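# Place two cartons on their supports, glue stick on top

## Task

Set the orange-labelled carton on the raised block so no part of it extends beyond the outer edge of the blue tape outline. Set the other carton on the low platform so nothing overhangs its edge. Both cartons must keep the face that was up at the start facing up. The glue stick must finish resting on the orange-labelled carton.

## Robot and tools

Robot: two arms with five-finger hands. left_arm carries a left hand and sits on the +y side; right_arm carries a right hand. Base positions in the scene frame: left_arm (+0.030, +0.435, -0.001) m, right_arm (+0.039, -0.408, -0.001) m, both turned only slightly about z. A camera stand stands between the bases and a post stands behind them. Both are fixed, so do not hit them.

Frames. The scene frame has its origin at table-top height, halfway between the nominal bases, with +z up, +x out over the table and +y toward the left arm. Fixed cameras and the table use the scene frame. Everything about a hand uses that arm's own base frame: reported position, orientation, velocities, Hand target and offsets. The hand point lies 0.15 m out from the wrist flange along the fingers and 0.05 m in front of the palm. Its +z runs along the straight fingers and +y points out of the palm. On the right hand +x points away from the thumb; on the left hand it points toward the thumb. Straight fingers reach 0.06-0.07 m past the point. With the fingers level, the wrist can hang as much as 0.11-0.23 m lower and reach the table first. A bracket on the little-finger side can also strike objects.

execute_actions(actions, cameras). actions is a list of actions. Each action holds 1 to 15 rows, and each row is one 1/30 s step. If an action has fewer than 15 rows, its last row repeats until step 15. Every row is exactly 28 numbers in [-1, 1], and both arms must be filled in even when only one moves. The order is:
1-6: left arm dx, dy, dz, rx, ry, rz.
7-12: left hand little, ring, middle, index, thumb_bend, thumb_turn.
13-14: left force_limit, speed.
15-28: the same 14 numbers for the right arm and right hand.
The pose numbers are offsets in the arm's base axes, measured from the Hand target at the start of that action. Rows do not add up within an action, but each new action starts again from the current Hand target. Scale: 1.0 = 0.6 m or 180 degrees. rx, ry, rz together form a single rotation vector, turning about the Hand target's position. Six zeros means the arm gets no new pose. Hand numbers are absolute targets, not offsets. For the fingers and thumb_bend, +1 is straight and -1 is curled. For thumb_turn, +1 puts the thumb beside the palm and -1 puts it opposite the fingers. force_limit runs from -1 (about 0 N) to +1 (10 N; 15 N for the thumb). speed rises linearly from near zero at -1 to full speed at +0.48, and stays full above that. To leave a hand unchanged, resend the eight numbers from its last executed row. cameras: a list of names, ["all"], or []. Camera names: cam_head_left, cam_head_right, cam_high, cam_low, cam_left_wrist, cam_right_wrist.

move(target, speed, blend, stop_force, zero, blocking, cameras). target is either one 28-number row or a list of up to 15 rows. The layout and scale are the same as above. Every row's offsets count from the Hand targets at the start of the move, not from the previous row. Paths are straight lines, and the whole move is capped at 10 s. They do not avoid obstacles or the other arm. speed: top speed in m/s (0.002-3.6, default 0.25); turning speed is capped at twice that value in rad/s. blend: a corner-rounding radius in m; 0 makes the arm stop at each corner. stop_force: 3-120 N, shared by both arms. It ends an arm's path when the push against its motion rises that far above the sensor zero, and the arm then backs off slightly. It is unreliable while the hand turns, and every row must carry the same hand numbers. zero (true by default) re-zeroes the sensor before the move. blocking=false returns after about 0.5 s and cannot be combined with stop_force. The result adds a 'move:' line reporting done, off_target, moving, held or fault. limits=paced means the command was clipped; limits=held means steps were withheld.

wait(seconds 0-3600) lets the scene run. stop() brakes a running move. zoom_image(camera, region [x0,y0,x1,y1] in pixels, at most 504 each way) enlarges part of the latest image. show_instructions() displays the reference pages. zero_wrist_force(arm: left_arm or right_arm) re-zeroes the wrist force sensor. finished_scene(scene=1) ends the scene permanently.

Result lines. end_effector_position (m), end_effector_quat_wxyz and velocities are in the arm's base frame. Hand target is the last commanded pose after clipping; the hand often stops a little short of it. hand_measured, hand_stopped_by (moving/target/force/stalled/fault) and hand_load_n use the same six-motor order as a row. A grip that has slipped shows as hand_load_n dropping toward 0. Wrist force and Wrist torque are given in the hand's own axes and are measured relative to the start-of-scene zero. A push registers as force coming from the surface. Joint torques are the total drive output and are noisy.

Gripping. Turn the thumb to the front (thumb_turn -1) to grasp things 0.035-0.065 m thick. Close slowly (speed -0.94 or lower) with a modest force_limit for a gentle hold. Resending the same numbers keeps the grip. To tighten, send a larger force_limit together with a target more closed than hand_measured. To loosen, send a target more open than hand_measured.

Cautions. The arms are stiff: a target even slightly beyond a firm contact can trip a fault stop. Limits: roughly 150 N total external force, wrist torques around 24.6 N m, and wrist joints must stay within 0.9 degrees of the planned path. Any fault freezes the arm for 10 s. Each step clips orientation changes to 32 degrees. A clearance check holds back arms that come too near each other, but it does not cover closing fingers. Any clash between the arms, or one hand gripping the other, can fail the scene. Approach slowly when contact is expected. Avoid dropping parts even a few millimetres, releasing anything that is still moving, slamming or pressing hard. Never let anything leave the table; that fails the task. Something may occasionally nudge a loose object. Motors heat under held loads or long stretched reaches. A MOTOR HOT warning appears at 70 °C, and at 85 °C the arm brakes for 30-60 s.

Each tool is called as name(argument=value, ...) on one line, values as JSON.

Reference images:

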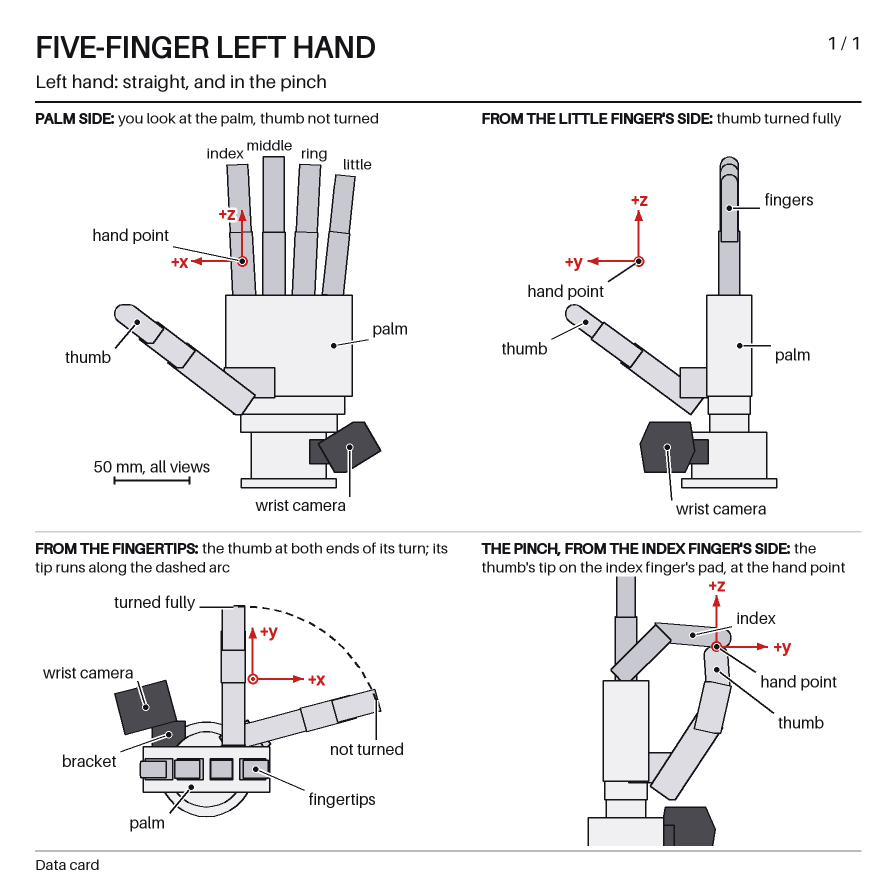

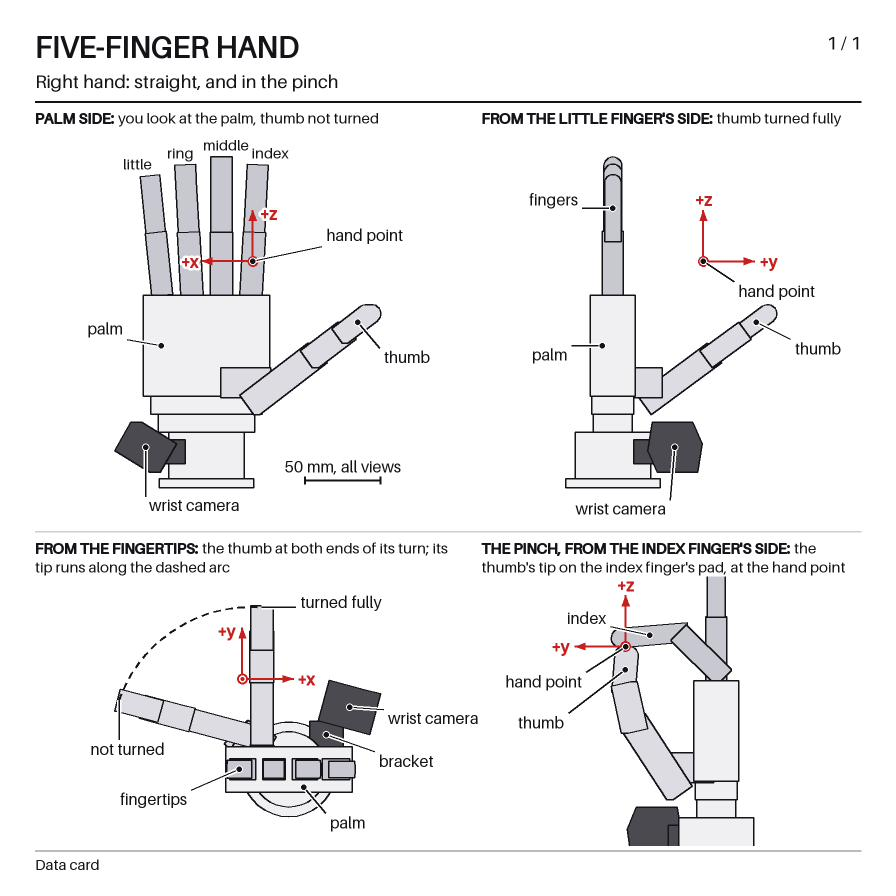

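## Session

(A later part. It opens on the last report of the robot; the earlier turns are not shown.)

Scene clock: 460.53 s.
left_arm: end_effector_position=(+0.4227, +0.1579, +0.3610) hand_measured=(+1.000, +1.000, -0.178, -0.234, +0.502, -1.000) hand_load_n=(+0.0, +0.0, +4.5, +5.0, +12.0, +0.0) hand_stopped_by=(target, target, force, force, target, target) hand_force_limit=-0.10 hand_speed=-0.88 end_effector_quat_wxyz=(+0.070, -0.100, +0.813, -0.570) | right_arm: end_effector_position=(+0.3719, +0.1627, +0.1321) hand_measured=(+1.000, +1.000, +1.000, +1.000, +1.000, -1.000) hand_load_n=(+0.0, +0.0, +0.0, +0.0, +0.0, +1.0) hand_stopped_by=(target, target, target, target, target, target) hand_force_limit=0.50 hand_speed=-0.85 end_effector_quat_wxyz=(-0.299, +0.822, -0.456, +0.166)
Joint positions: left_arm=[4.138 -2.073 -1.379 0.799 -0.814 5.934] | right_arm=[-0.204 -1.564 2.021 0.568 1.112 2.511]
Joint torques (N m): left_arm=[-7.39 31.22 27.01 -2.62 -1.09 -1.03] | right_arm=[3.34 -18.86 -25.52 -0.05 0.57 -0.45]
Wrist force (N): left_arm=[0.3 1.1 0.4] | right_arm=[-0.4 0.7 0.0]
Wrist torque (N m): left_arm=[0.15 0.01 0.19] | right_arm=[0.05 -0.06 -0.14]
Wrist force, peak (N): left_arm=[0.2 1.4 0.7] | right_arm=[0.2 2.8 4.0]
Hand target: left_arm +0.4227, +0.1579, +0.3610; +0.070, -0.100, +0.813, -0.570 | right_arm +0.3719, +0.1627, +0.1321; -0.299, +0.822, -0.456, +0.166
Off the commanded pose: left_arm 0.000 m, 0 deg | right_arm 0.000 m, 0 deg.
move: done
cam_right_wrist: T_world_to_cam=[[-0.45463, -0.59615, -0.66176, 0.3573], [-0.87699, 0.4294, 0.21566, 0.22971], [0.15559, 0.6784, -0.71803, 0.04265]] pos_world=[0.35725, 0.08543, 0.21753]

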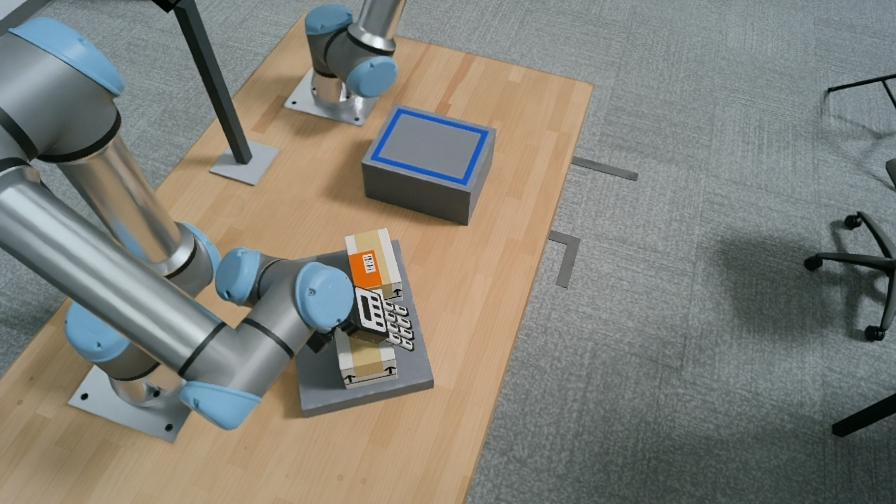

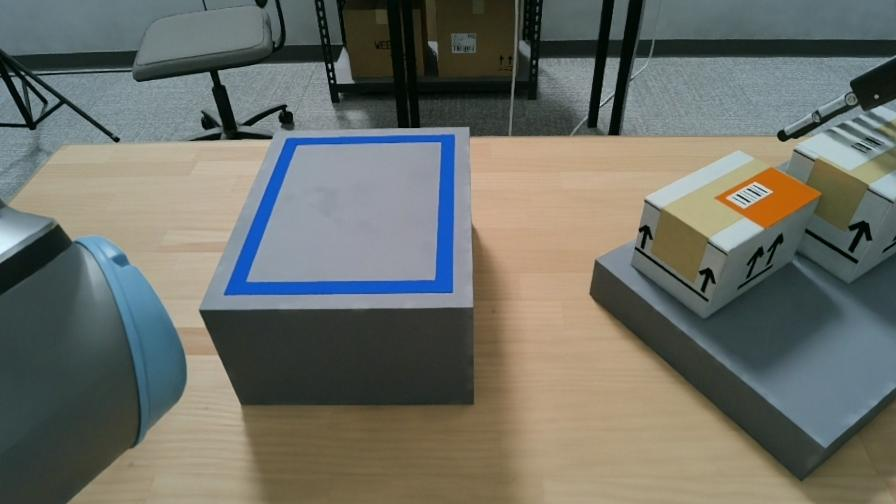

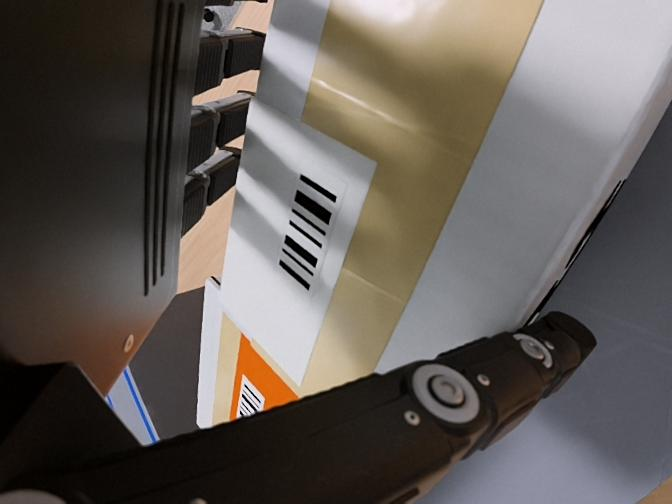

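move(target=[[0,0,0,0,0,0,1,1,-0.35,-0.4,0.5,-1,-0.1,-0.88,-0.0071,-0.0044,0,0,0,0,1,1,1,1,1,-1,0.5,-0.85],[0,0,0,0,0,0,1,1,-0.35,-0.4,0.5,-1,-0.1,-0.88,-0.0071,-0.0044,0.2,0,0,0,1,1,1,1,1,-1,0.5,-0.85]], speed=[0.02,0.1], cameras=["all"])

zoom_image(camera="cam_low", region=[640, 100, 896, 336])

zoom_image(camera="cam_high", region=[275, 220, 445, 420])

Scene clock: 474.70 s.
left_arm: end_effector_position=(+0.4227, +0.1579, +0.3610) hand_measured=(+1.000, +1.000, -0.178, -0.234, +0.502, -1.000) hand_load_n=(+0.0, +0.0, +4.5, +5.0, +12.0, +0.0) hand_stopped_by=(target, target, force, force, target, target) hand_force_limit=-0.10 hand_speed=-0.88 end_effector_quat_wxyz=(+0.070, -0.100, +0.813, -0.570) | right_arm: end_effector_position=(+0.3677, +0.1601, +0.2521) hand_measured=(+1.000, +1.000, +1.000, +1.000, +1.000, -1.000) hand_load_n=(+0.0, +0.0, -0.5, +0.0, +0.0, +0.0) hand_stopped_by=(target, target, target, target, target, target) hand_force_limit=0.50 hand_speed=-0.85 end_effector_quat_wxyz=(-0.299, +0.822, -0.456, +0.166)
Joint positions: left_arm=[4.138 -2.073 -1.379 0.799 -0.814 5.934] | right_arm=[-0.217 -1.663 1.796 0.898 1.105 2.498]
Joint torques (N m): left_arm=[-6.98 31.06 26.86 -2.61 -1.05 -1.09] | right_arm=[-9.63 -20.18 -26.96 2.83 -2.32 -1.06]
Wrist force (N): left_arm=[0.3 0.8 0.4] | right_arm=[-0.3 -1.3 0.7]
Wrist torque (N m): left_arm=[0.10 0.01 0.20] | right_arm=[-0.15 0.00 -0.01]
Wrist force, peak (N): left_arm=[0.1 1.3 0.8] | right_arm=[-0.1 -1.6 0.7]
Hand target: left_arm +0.4227, +0.1579, +0.3610; +0.070, -0.100, +0.813, -0.570 | right_arm +0.3677, +0.1601, +0.2521; -0.299, +0.822, -0.456, +0.166
Off the commanded pose: left_arm 0.000 m, 0 deg | right_arm 0.000 m, 0 deg.
move: done
cam_left_wrist: T_world_to_cam=[[-0.16855, -0.38915, 0.90563, -0.19308], [-0.94596, 0.32209, -0.03765, 0.36334], [-0.27704, -0.86303, -0.4224, 0.51955]] pos_world=[0.4551, 0.25623, 0.408]
cam_right_wrist: T_world_to_cam=[[-0.45463, -0.59615, -0.66176, 0.43312], [-0.87699, 0.4294, 0.21566, 0.20133], [0.15559, 0.6784, -0.71803, 0.13123]] pos_world=[0.35305, 0.08273, 0.33743]

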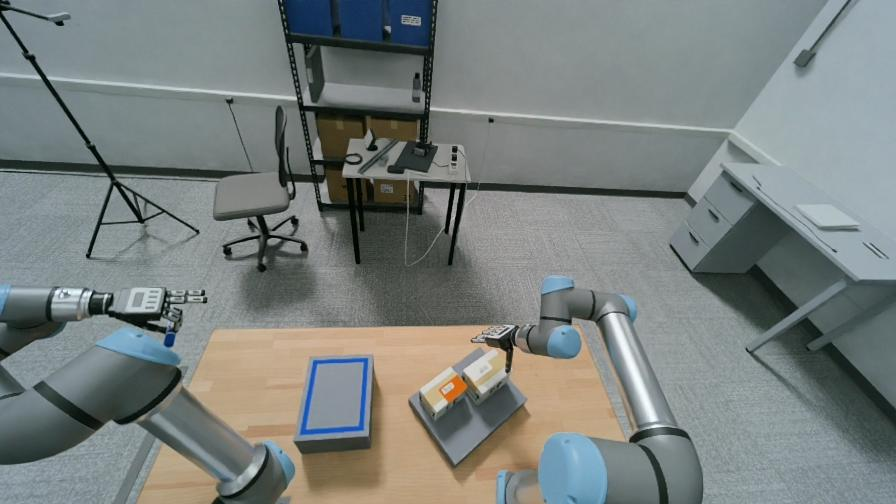

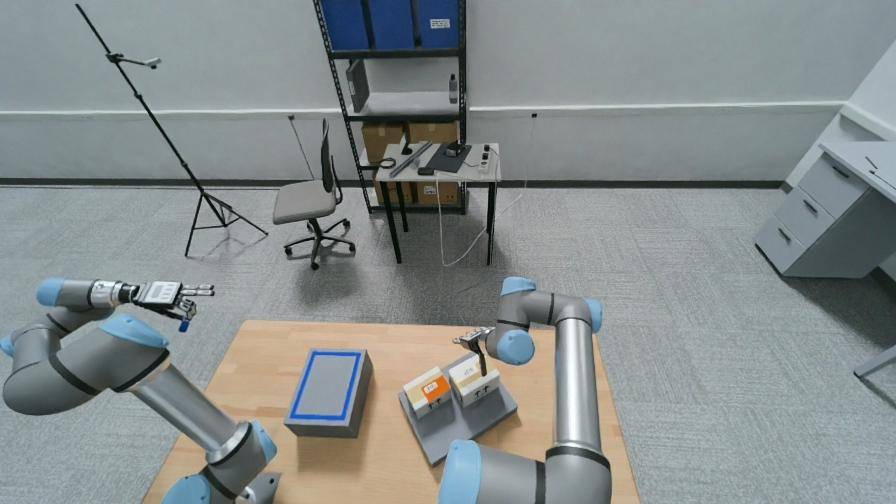

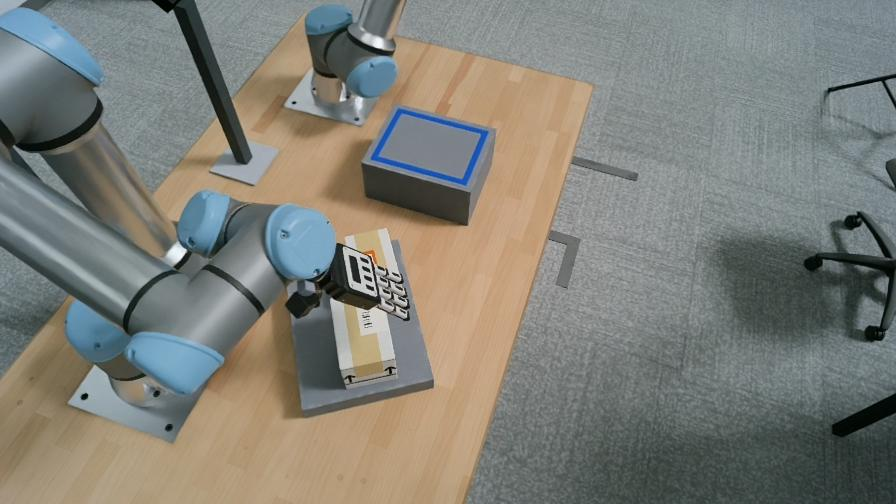

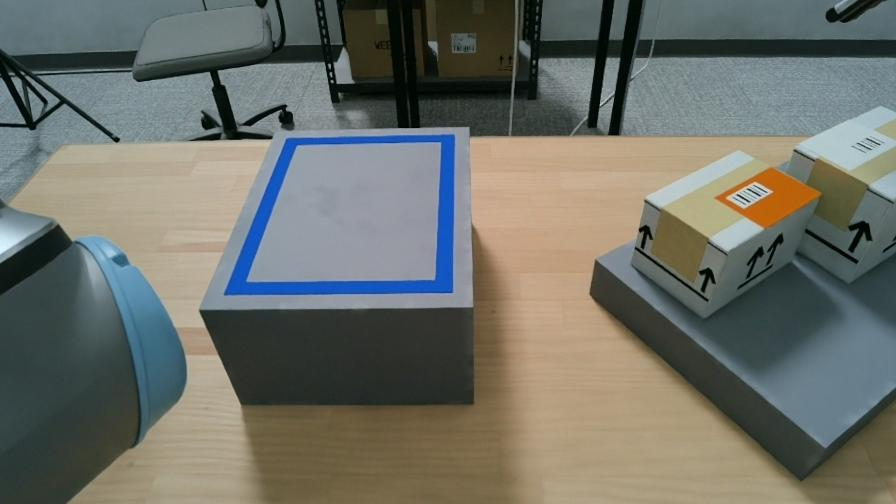

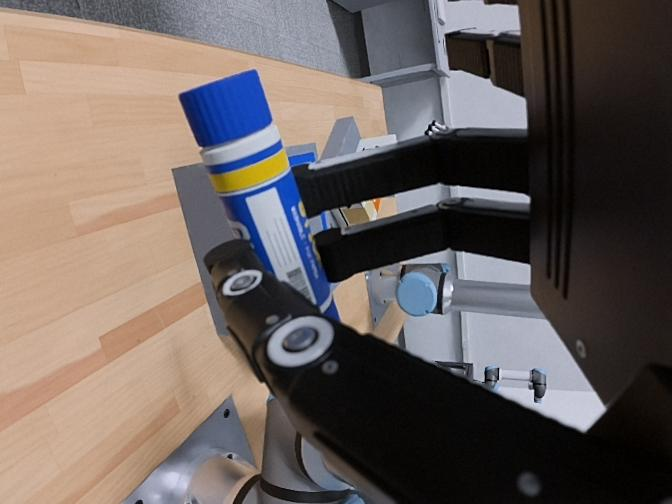

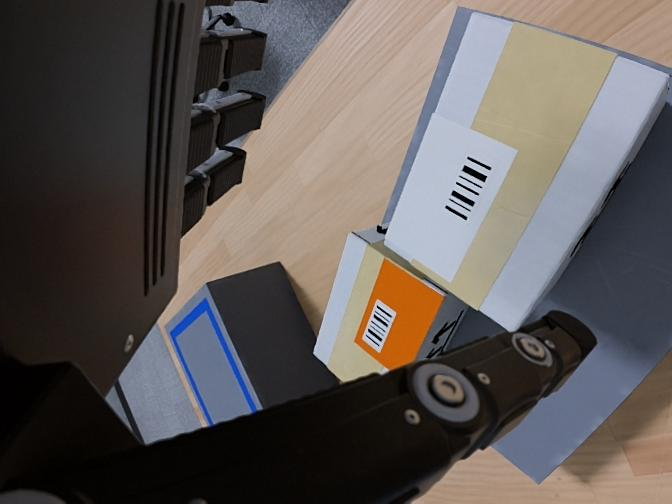

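Scaled by 1.969 from the camera's image (finer frame: 1280x720).

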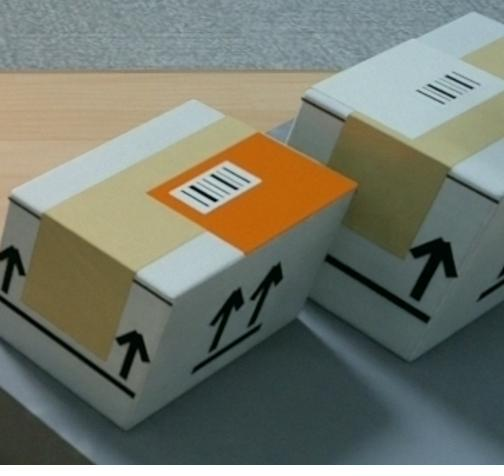

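Scaled by 2.520 from the camera's image (finer frame: 1280x720).

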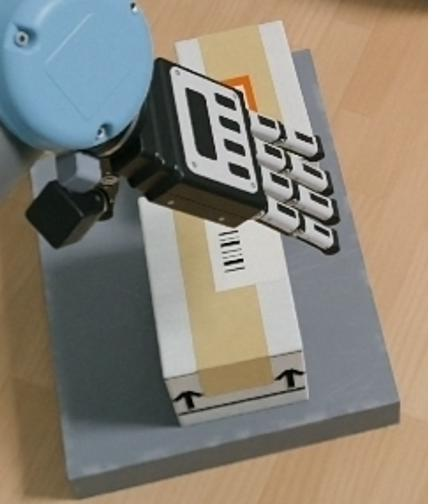

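zoom_image(camera="cam_right_wrist", region=[290, 200, 500, 410])

zoom_image(camera="cam_low", region=[620, 140, 830, 330])

Scaled by 2.400 from the camera's image (finer frame: 960x720).

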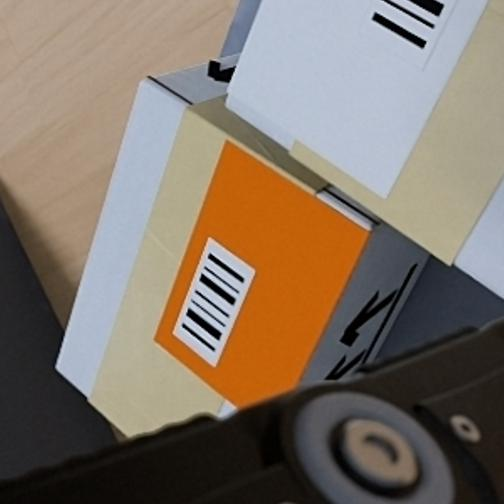

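Scaled by 2.400 from the camera's image (finer frame: 1280x720).

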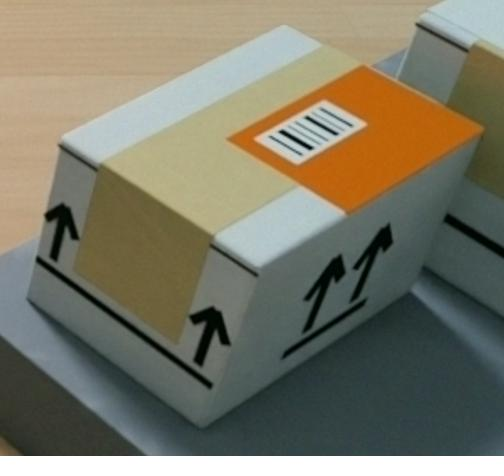

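move(target=[0,0,0,0,0,0,1,1,-0.35,-0.4,0.5,-1,-0.1,-0.88,-0.0647,0.2417,-0.0702,0.0118,-0.0188,0.0078,1,1,1,1,1,-1,0.5,-0.85], speed=0.12, cameras=["cam_head_left","cam_high","cam_low","cam_right_wrist"])

zoom_image(camera="cam_low", region=[620, 40, 860, 260])

zoom_image(camera="cam_right_wrist", region=[290, 0, 672, 420])

Scene clock: 491.33 s.
left_arm: end_effector_position=(+0.4227, +0.1579, +0.3610) hand_measured=(+1.000, +1.000, -0.178, -0.234, +0.502, -1.000) hand_load_n=(+0.0, +0.0, +4.5, +5.0, +12.0, +0.0) hand_stopped_by=(target, target, force, force, target, target) hand_force_limit=-0.10 hand_speed=-0.88 end_effector_quat_wxyz=(+0.070, -0.100, +0.813, -0.570) | right_arm: end_effector_position=(+0.3289, +0.3050, +0.2100) hand_measured=(+1.000, +1.000, +1.000, +1.000, +1.000, -1.000) hand_load_n=(+0.0, +0.0, +0.0, +0.0, +0.0, +0.0) hand_stopped_by=(target, target, target, target, target, target) hand_force_limit=0.50 hand_speed=-0.85 end_effector_quat_wxyz=(-0.329, +0.816, -0.440, +0.178)
Joint positions: left_arm=[4.138 -2.073 -1.379 0.799 -0.814 5.934] | right_arm=[0.284 -1.626 1.851 0.601 1.366 2.923]
Joint torques (N m): left_arm=[-7.83 31.34 26.79 -2.48 -1.04 -0.88] | right_arm=[8.46 -7.98 -28.44 -0.61 1.67 1.61]
Wrist force (N): left_arm=[0.1 0.9 0.5] | right_arm=[-0.2 -1.0 0.6]
Wrist torque (N m): left_arm=[0.12 0.04 0.18] | right_arm=[-0.07 -0.05 -0.23]
Wrist force, peak (N): left_arm=[0.3 1.1 0.8] | right_arm=[0.1 -1.5 0.8]
Hand target: left_arm +0.4227, +0.1579, +0.3610; +0.070, -0.100, +0.813, -0.570 | right_arm +0.3289, +0.3051, +0.2100; -0.329, +0.816, -0.440, +0.178
Off the commanded pose: left_arm 0.000 m, 0 deg | right_arm 0.000 m, 0 deg.
move: done
cam_right_wrist: T_world_to_cam=[[-0.3997, -0.58118, -0.70885, 0.46135], [-0.89882, 0.40026, 0.17865, 0.13786], [0.1799, 0.70853, -0.68236, -0.01596]] pos_world=[0.31118, 0.22426, 0.29151]

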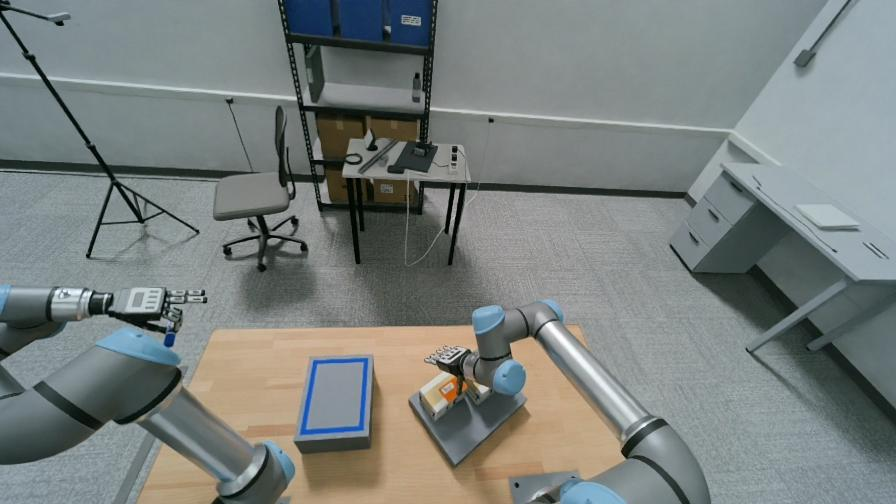

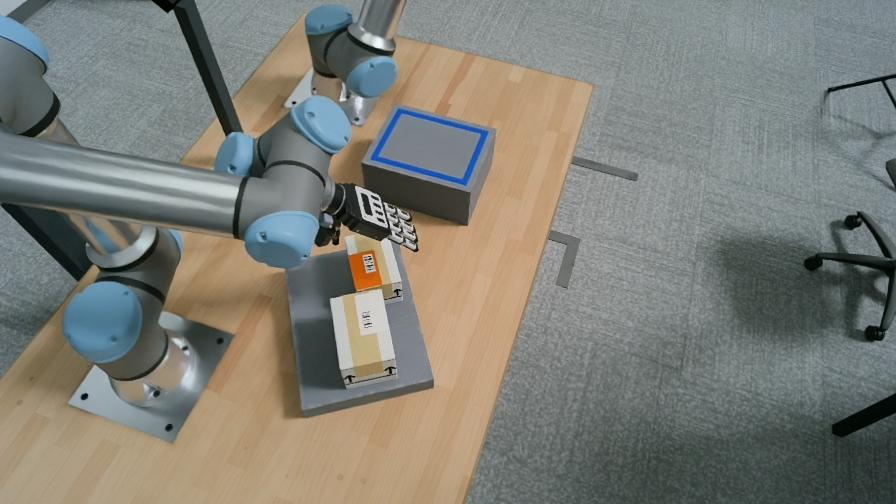

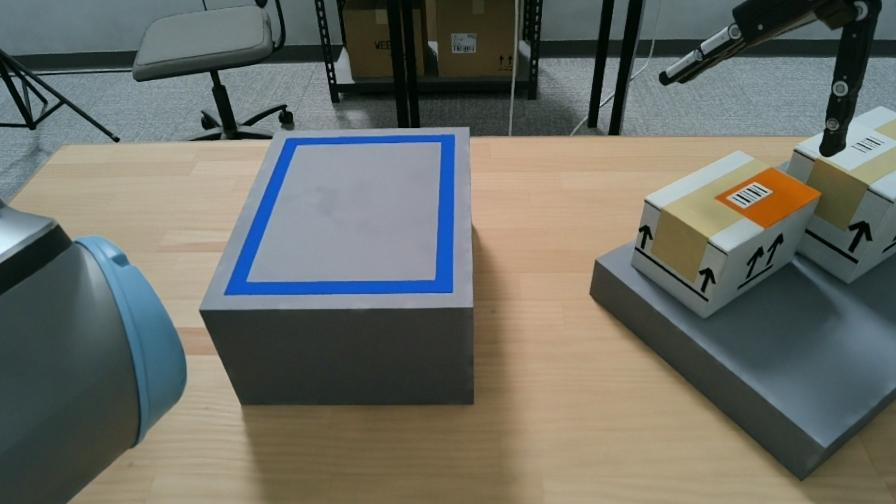

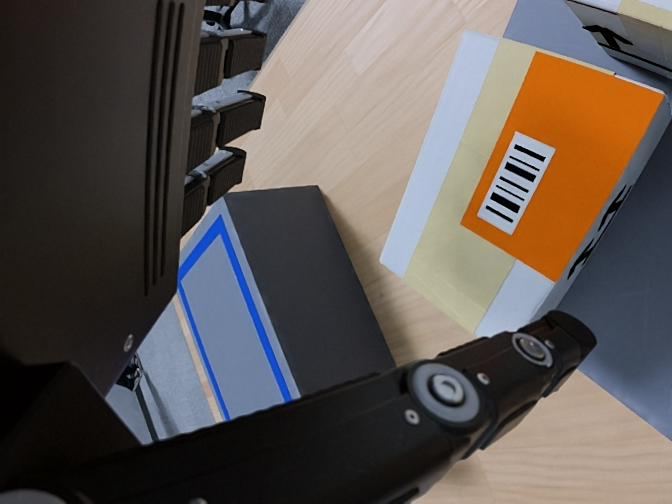

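Scaled by 2.100 from the camera's image (finer frame: 1280x720).

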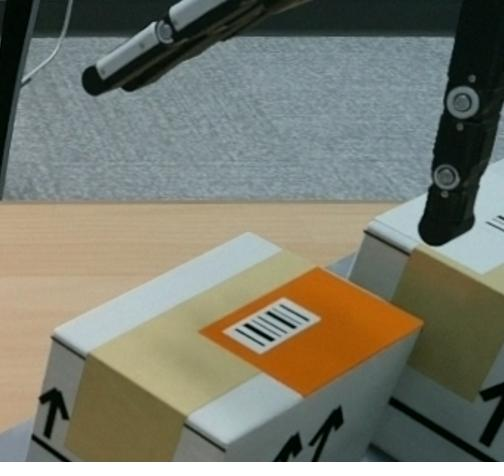

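Scaled by 1.200 from the camera's image (finer frame: 960x720).

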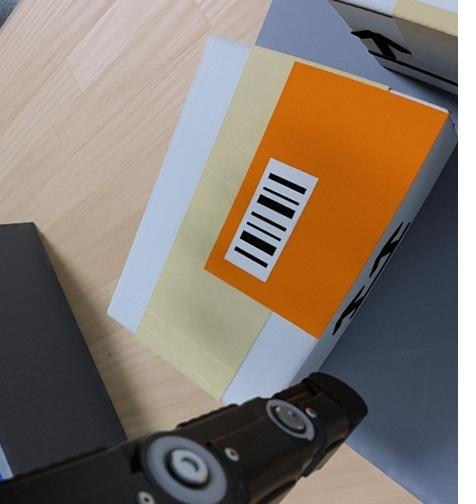

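move(target=[0,0,0,0,0,0,1,1,-0.35,-0.4,0.5,-1,-0.1,-0.88,0,0,-0.1167,0,0,0,1,1,1,1,1,-1,0.5,-0.85], speed=0.06, cameras=["cam_low","cam_right_wrist"])

zoom_image(camera="cam_low", region=[620, 40, 860, 260])

Scene clock: 496.93 s.
left_arm: end_effector_position=(+0.4227, +0.1579, +0.3610) hand_measured=(+1.000, +1.000, -0.178, -0.234, +0.502, -1.000) hand_load_n=(+0.0, -0.5, +4.5, +5.0, +12.0, +0.0) hand_stopped_by=(target, target, force, force, target, target) hand_force_limit=-0.10 hand_speed=-0.88 end_effector_quat_wxyz=(+0.070, -0.100, +0.813, -0.570) | right_arm: end_effector_position=(+0.3289, +0.3051, +0.1401) hand_measured=(+1.000, +1.000, +1.000, +1.000, +1.000, -1.000) hand_load_n=(+0.0, +0.0, +0.0, -0.5, +0.0, +0.0) hand_stopped_by=(target, target, target, target, target, target) hand_force_limit=0.50 hand_speed=-0.85 end_effector_quat_wxyz=(-0.329, +0.816, -0.440, +0.178)
Joint positions: left_arm=[4.138 -2.073 -1.379 0.799 -0.814 5.934] | right_arm=[0.284 -1.571 1.986 0.411 1.366 2.923]
Joint torques (N m): left_arm=[-7.89 31.7 26.81 -2.47 -1.11 -0.8] | right_arm=[5.98 -10.33 -11.52 -0.51 0.42 1.17]
Wrist force (N): left_arm=[0.3 1.2 0.6] | right_arm=[0.1 -0.6 0.4]
Wrist torque (N m): left_arm=[0.15 0.00 0.19] | right_arm=[0.00 -0.10 -0.21]
Wrist force, peak (N): left_arm=[0.3 1.3 0.7] | right_arm=[-0.3 -1.5 0.8]
Hand target: left_arm +0.4227, +0.1579, +0.3610; +0.070, -0.100, +0.813, -0.570 | right_arm +0.3289, +0.3051, +0.1400; -0.329, +0.816, -0.440, +0.178
Off the commanded pose: left_arm 0.000 m, 0 deg | right_arm 0.000 m, 0 deg.
move: done
cam_right_wrist: T_world_to_cam=[[-0.39977, -0.58122, -0.70878, 0.41185], [-0.89877, 0.4004, 0.17859, 0.15041], [0.17999, 0.70842, -0.68245, -0.06366]] pos_world=[0.31128, 0.22426, 0.2216]

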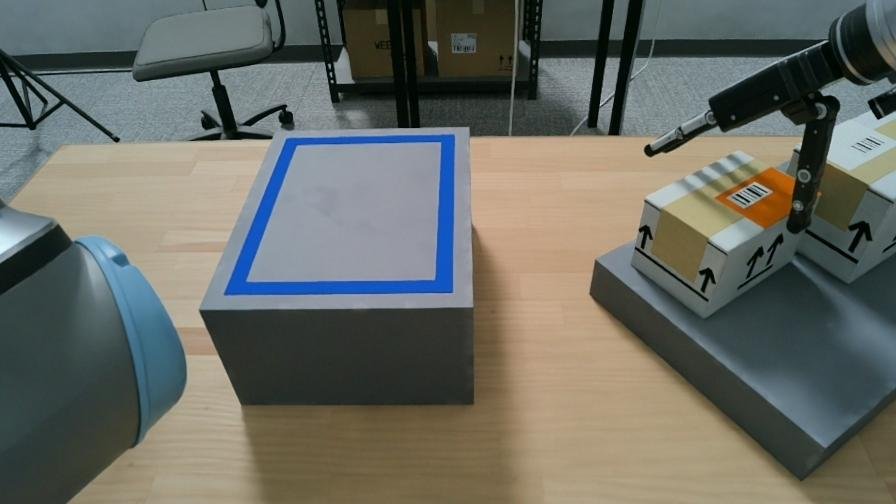

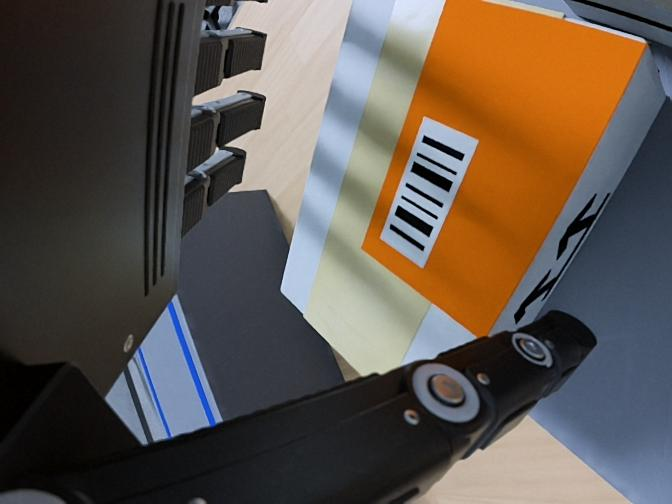

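Scaled by 2.100 from the camera's image (finer frame: 1280x720).

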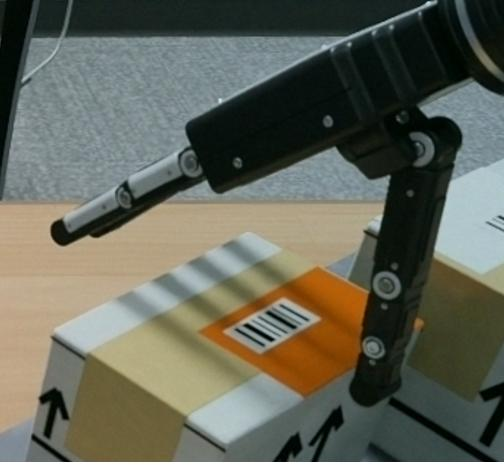

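Looks aligned. Descend to grip height.

move(target=[0,0,0,0,0,0,1,1,-0.35,-0.4,0.5,-1,-0.1,-0.88,0,0,-0.0438,0,0,0,1,1,1,1,1,-1,0.5,-0.85], speed=0.01, stop_force=5, cameras=["cam_low","cam_right_wrist","cam_high"])

zoom_image(camera="cam_low", region=[620, 40, 860, 260])

Scene clock: 501.57 s.
left_arm: end_effector_position=(+0.4227, +0.1579, +0.3610) hand_measured=(+1.000, +1.000, -0.178, -0.234, +0.502, -1.000) hand_load_n=(+0.0, +0.0, +4.5, +5.5, +12.0, +0.0) hand_stopped_by=(target, target, force, force, target, target) hand_force_limit=-0.10 hand_speed=-0.88 end_effector_quat_wxyz=(+0.070, -0.100, +0.813, -0.570) | right_arm: end_effector_position=(+0.3289, +0.3051, +0.1137) hand_measured=(+1.000, +1.000, +1.000, +1.000, +1.000, -1.000) hand_load_n=(+0.0, +0.0, +0.0, +0.0, +0.0, +0.0) hand_stopped_by=(target, target, target, target, target, target) hand_force_limit=0.50 hand_speed=-0.85 end_effector_quat_wxyz=(-0.329, +0.816, -0.440, +0.178)
Joint positions: left_arm=[4.138 -2.073 -1.379 0.799 -0.814 5.934] | right_arm=[0.284 -1.542 2.03 0.337 1.366 2.923]
Joint torques (N m): left_arm=[-8.02 31.33 26.22 -2.32 -1.11 -0.78] | right_arm=[7.07 -11.04 -10.94 -0.73 1.86 0.18]
Wrist force (N): left_arm=[0.1 1.2 0.7] | right_arm=[0.0 -0.9 0.4]
Wrist torque (N m): left_arm=[0.14 0.04 0.18] | right_arm=[-0.03 -0.07 -0.22]
Wrist force, peak (N): left_arm=[0.4 1.3 0.8] | right_arm=[-0.3 -1.4 0.5]
Hand target: left_arm +0.4227, +0.1579, +0.3610; +0.070, -0.100, +0.813, -0.570 | right_arm +0.3289, +0.3051, +0.1137; -0.329, +0.816, -0.440, +0.178
Off the commanded pose: left_arm 0.000 m, 0 deg | right_arm 0.000 m, 0 deg.
move: done
cam_right_wrist: T_world_to_cam=[[-0.39976, -0.58118, -0.70882, 0.3931], [-0.89878, 0.40037, 0.17861, 0.15503], [0.17998, 0.70847, -0.6824, -0.08168]] pos_world=[0.31118, 0.22426, 0.1952]
Images, in order (width x height): cam_high 896x504, cam_low 896x504, cam_right_wrist 672x504.

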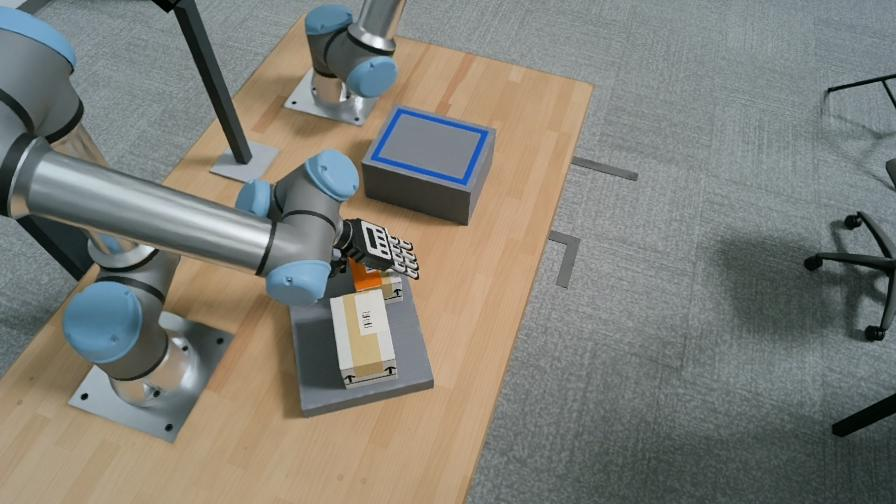

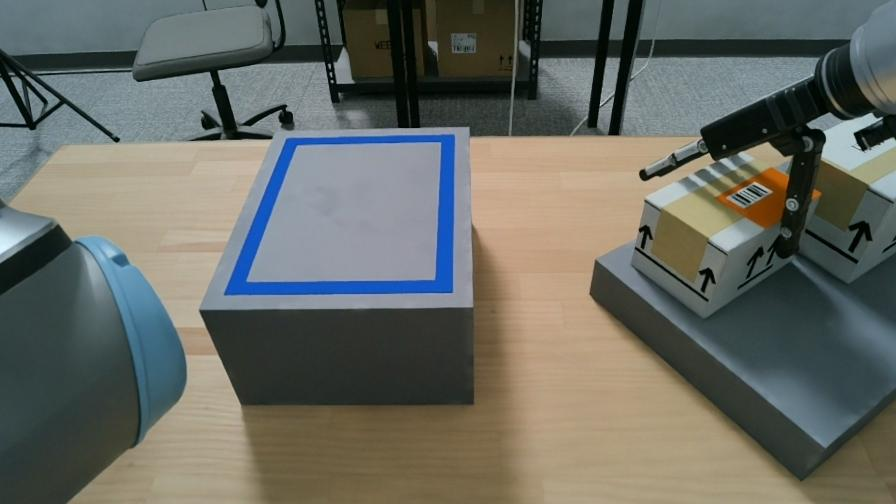

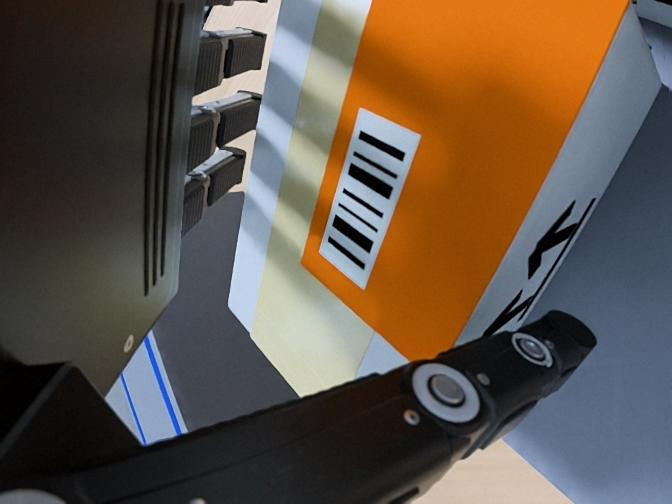

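Scaled by 2.100 from the camera's image (finer frame: 1280x720).

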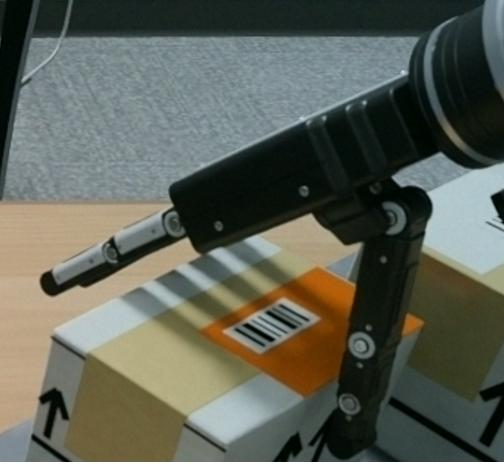

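move(target=[0,0,0,0,0,0,1,1,-0.35,-0.4,0.5,-1,-0.1,-0.88,0.0264,0.0174,0,0,0,0,1,1,1,1,1,-1,0.5,-0.85], speed=0.005, stop_force=3, cameras=["cam_low","cam_right_wrist"])

zoom_image(camera="cam_low", region=[620, 40, 860, 260])

Scene clock: 505.67 s.
left_arm: end_effector_position=(+0.4227, +0.1579, +0.3610) hand_measured=(+1.000, +1.000, -0.178, -0.234, +0.502, -1.000) hand_load_n=(+0.0, +0.0, +5.0, +5.0, +12.0, +0.0) hand_stopped_by=(target, target, force, force, target, target) hand_force_limit=-0.10 hand_speed=-0.88 end_effector_quat_wxyz=(+0.070, -0.100, +0.813, -0.570) | right_arm: end_effector_position=(+0.3352, +0.3092, +0.1137) hand_measured=(+1.000, +1.000, +1.000, +1.000, +1.000, -1.000) hand_load_n=(+0.0, +0.0, +0.0, +0.0, +0.0, +0.0) hand_stopped_by=(target, target, target, target, target, target) hand_force_limit=0.50 hand_speed=-0.85 end_effector_quat_wxyz=(-0.329, +0.816, -0.440, +0.178)
Joint positions: left_arm=[4.138 -2.073 -1.379 0.799 -0.814 5.934] | right_arm=[0.291 -1.523 2.01 0.337 1.371 2.929]
Joint torques (N m): left_arm=[-8.22 31.18 26.65 -2.24 -1.13 -0.82] | right_arm=[-9.72 -24.41 -11.49 1.07 -1.7 -0.97]
Wrist force (N): left_arm=[0.4 1.0 0.6] | right_arm=[-0.2 -1.3 0.4]
Wrist torque (N m): left_arm=[0.12 -0.01 0.20] | right_arm=[-0.11 -0.05 -0.25]
Wrist force, peak (N): left_arm=[0.3 1.0 1.1] | right_arm=[-0.3 0.8 -2.5]
Hand target: left_arm +0.4227, +0.1579, +0.3610; +0.070, -0.100, +0.813, -0.570 | right_arm +0.3352, +0.3092, +0.1137; -0.329, +0.816, -0.440, +0.178 (not the last commanded pose)
Off the commanded pose: left_arm 0.000 m, 0 deg | right_arm 0.011 m, 0 deg.
move: contact (right_arm)
cam_right_wrist: T_world_to_cam=[[-0.39968, -0.58116, -0.70888, 0.39804], [-0.89881, 0.40031, 0.17858, 0.15904], [0.17999, 0.70852, -0.68235, -0.08581]] pos_world=[0.31748, 0.22846, 0.1952]

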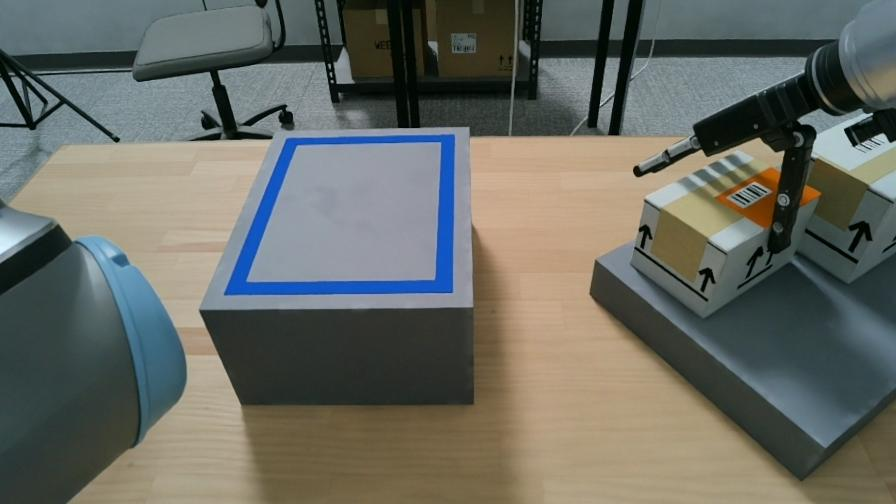

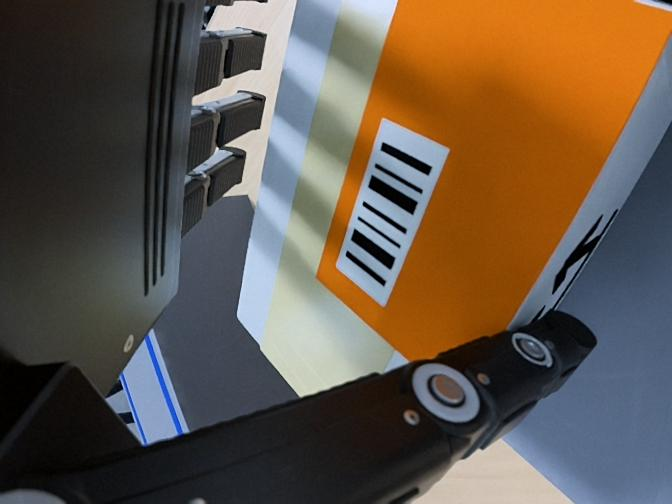

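Scaled by 2.100 from the camera's image (finer frame: 1280x720).

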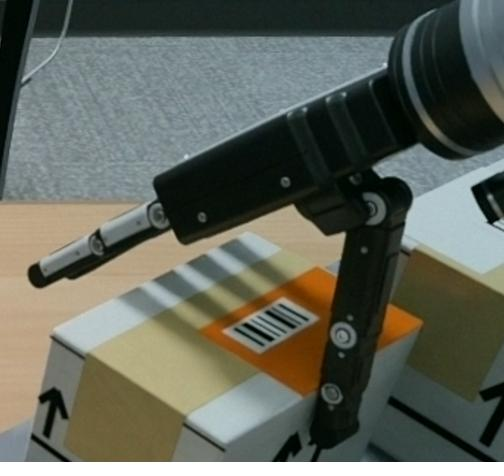

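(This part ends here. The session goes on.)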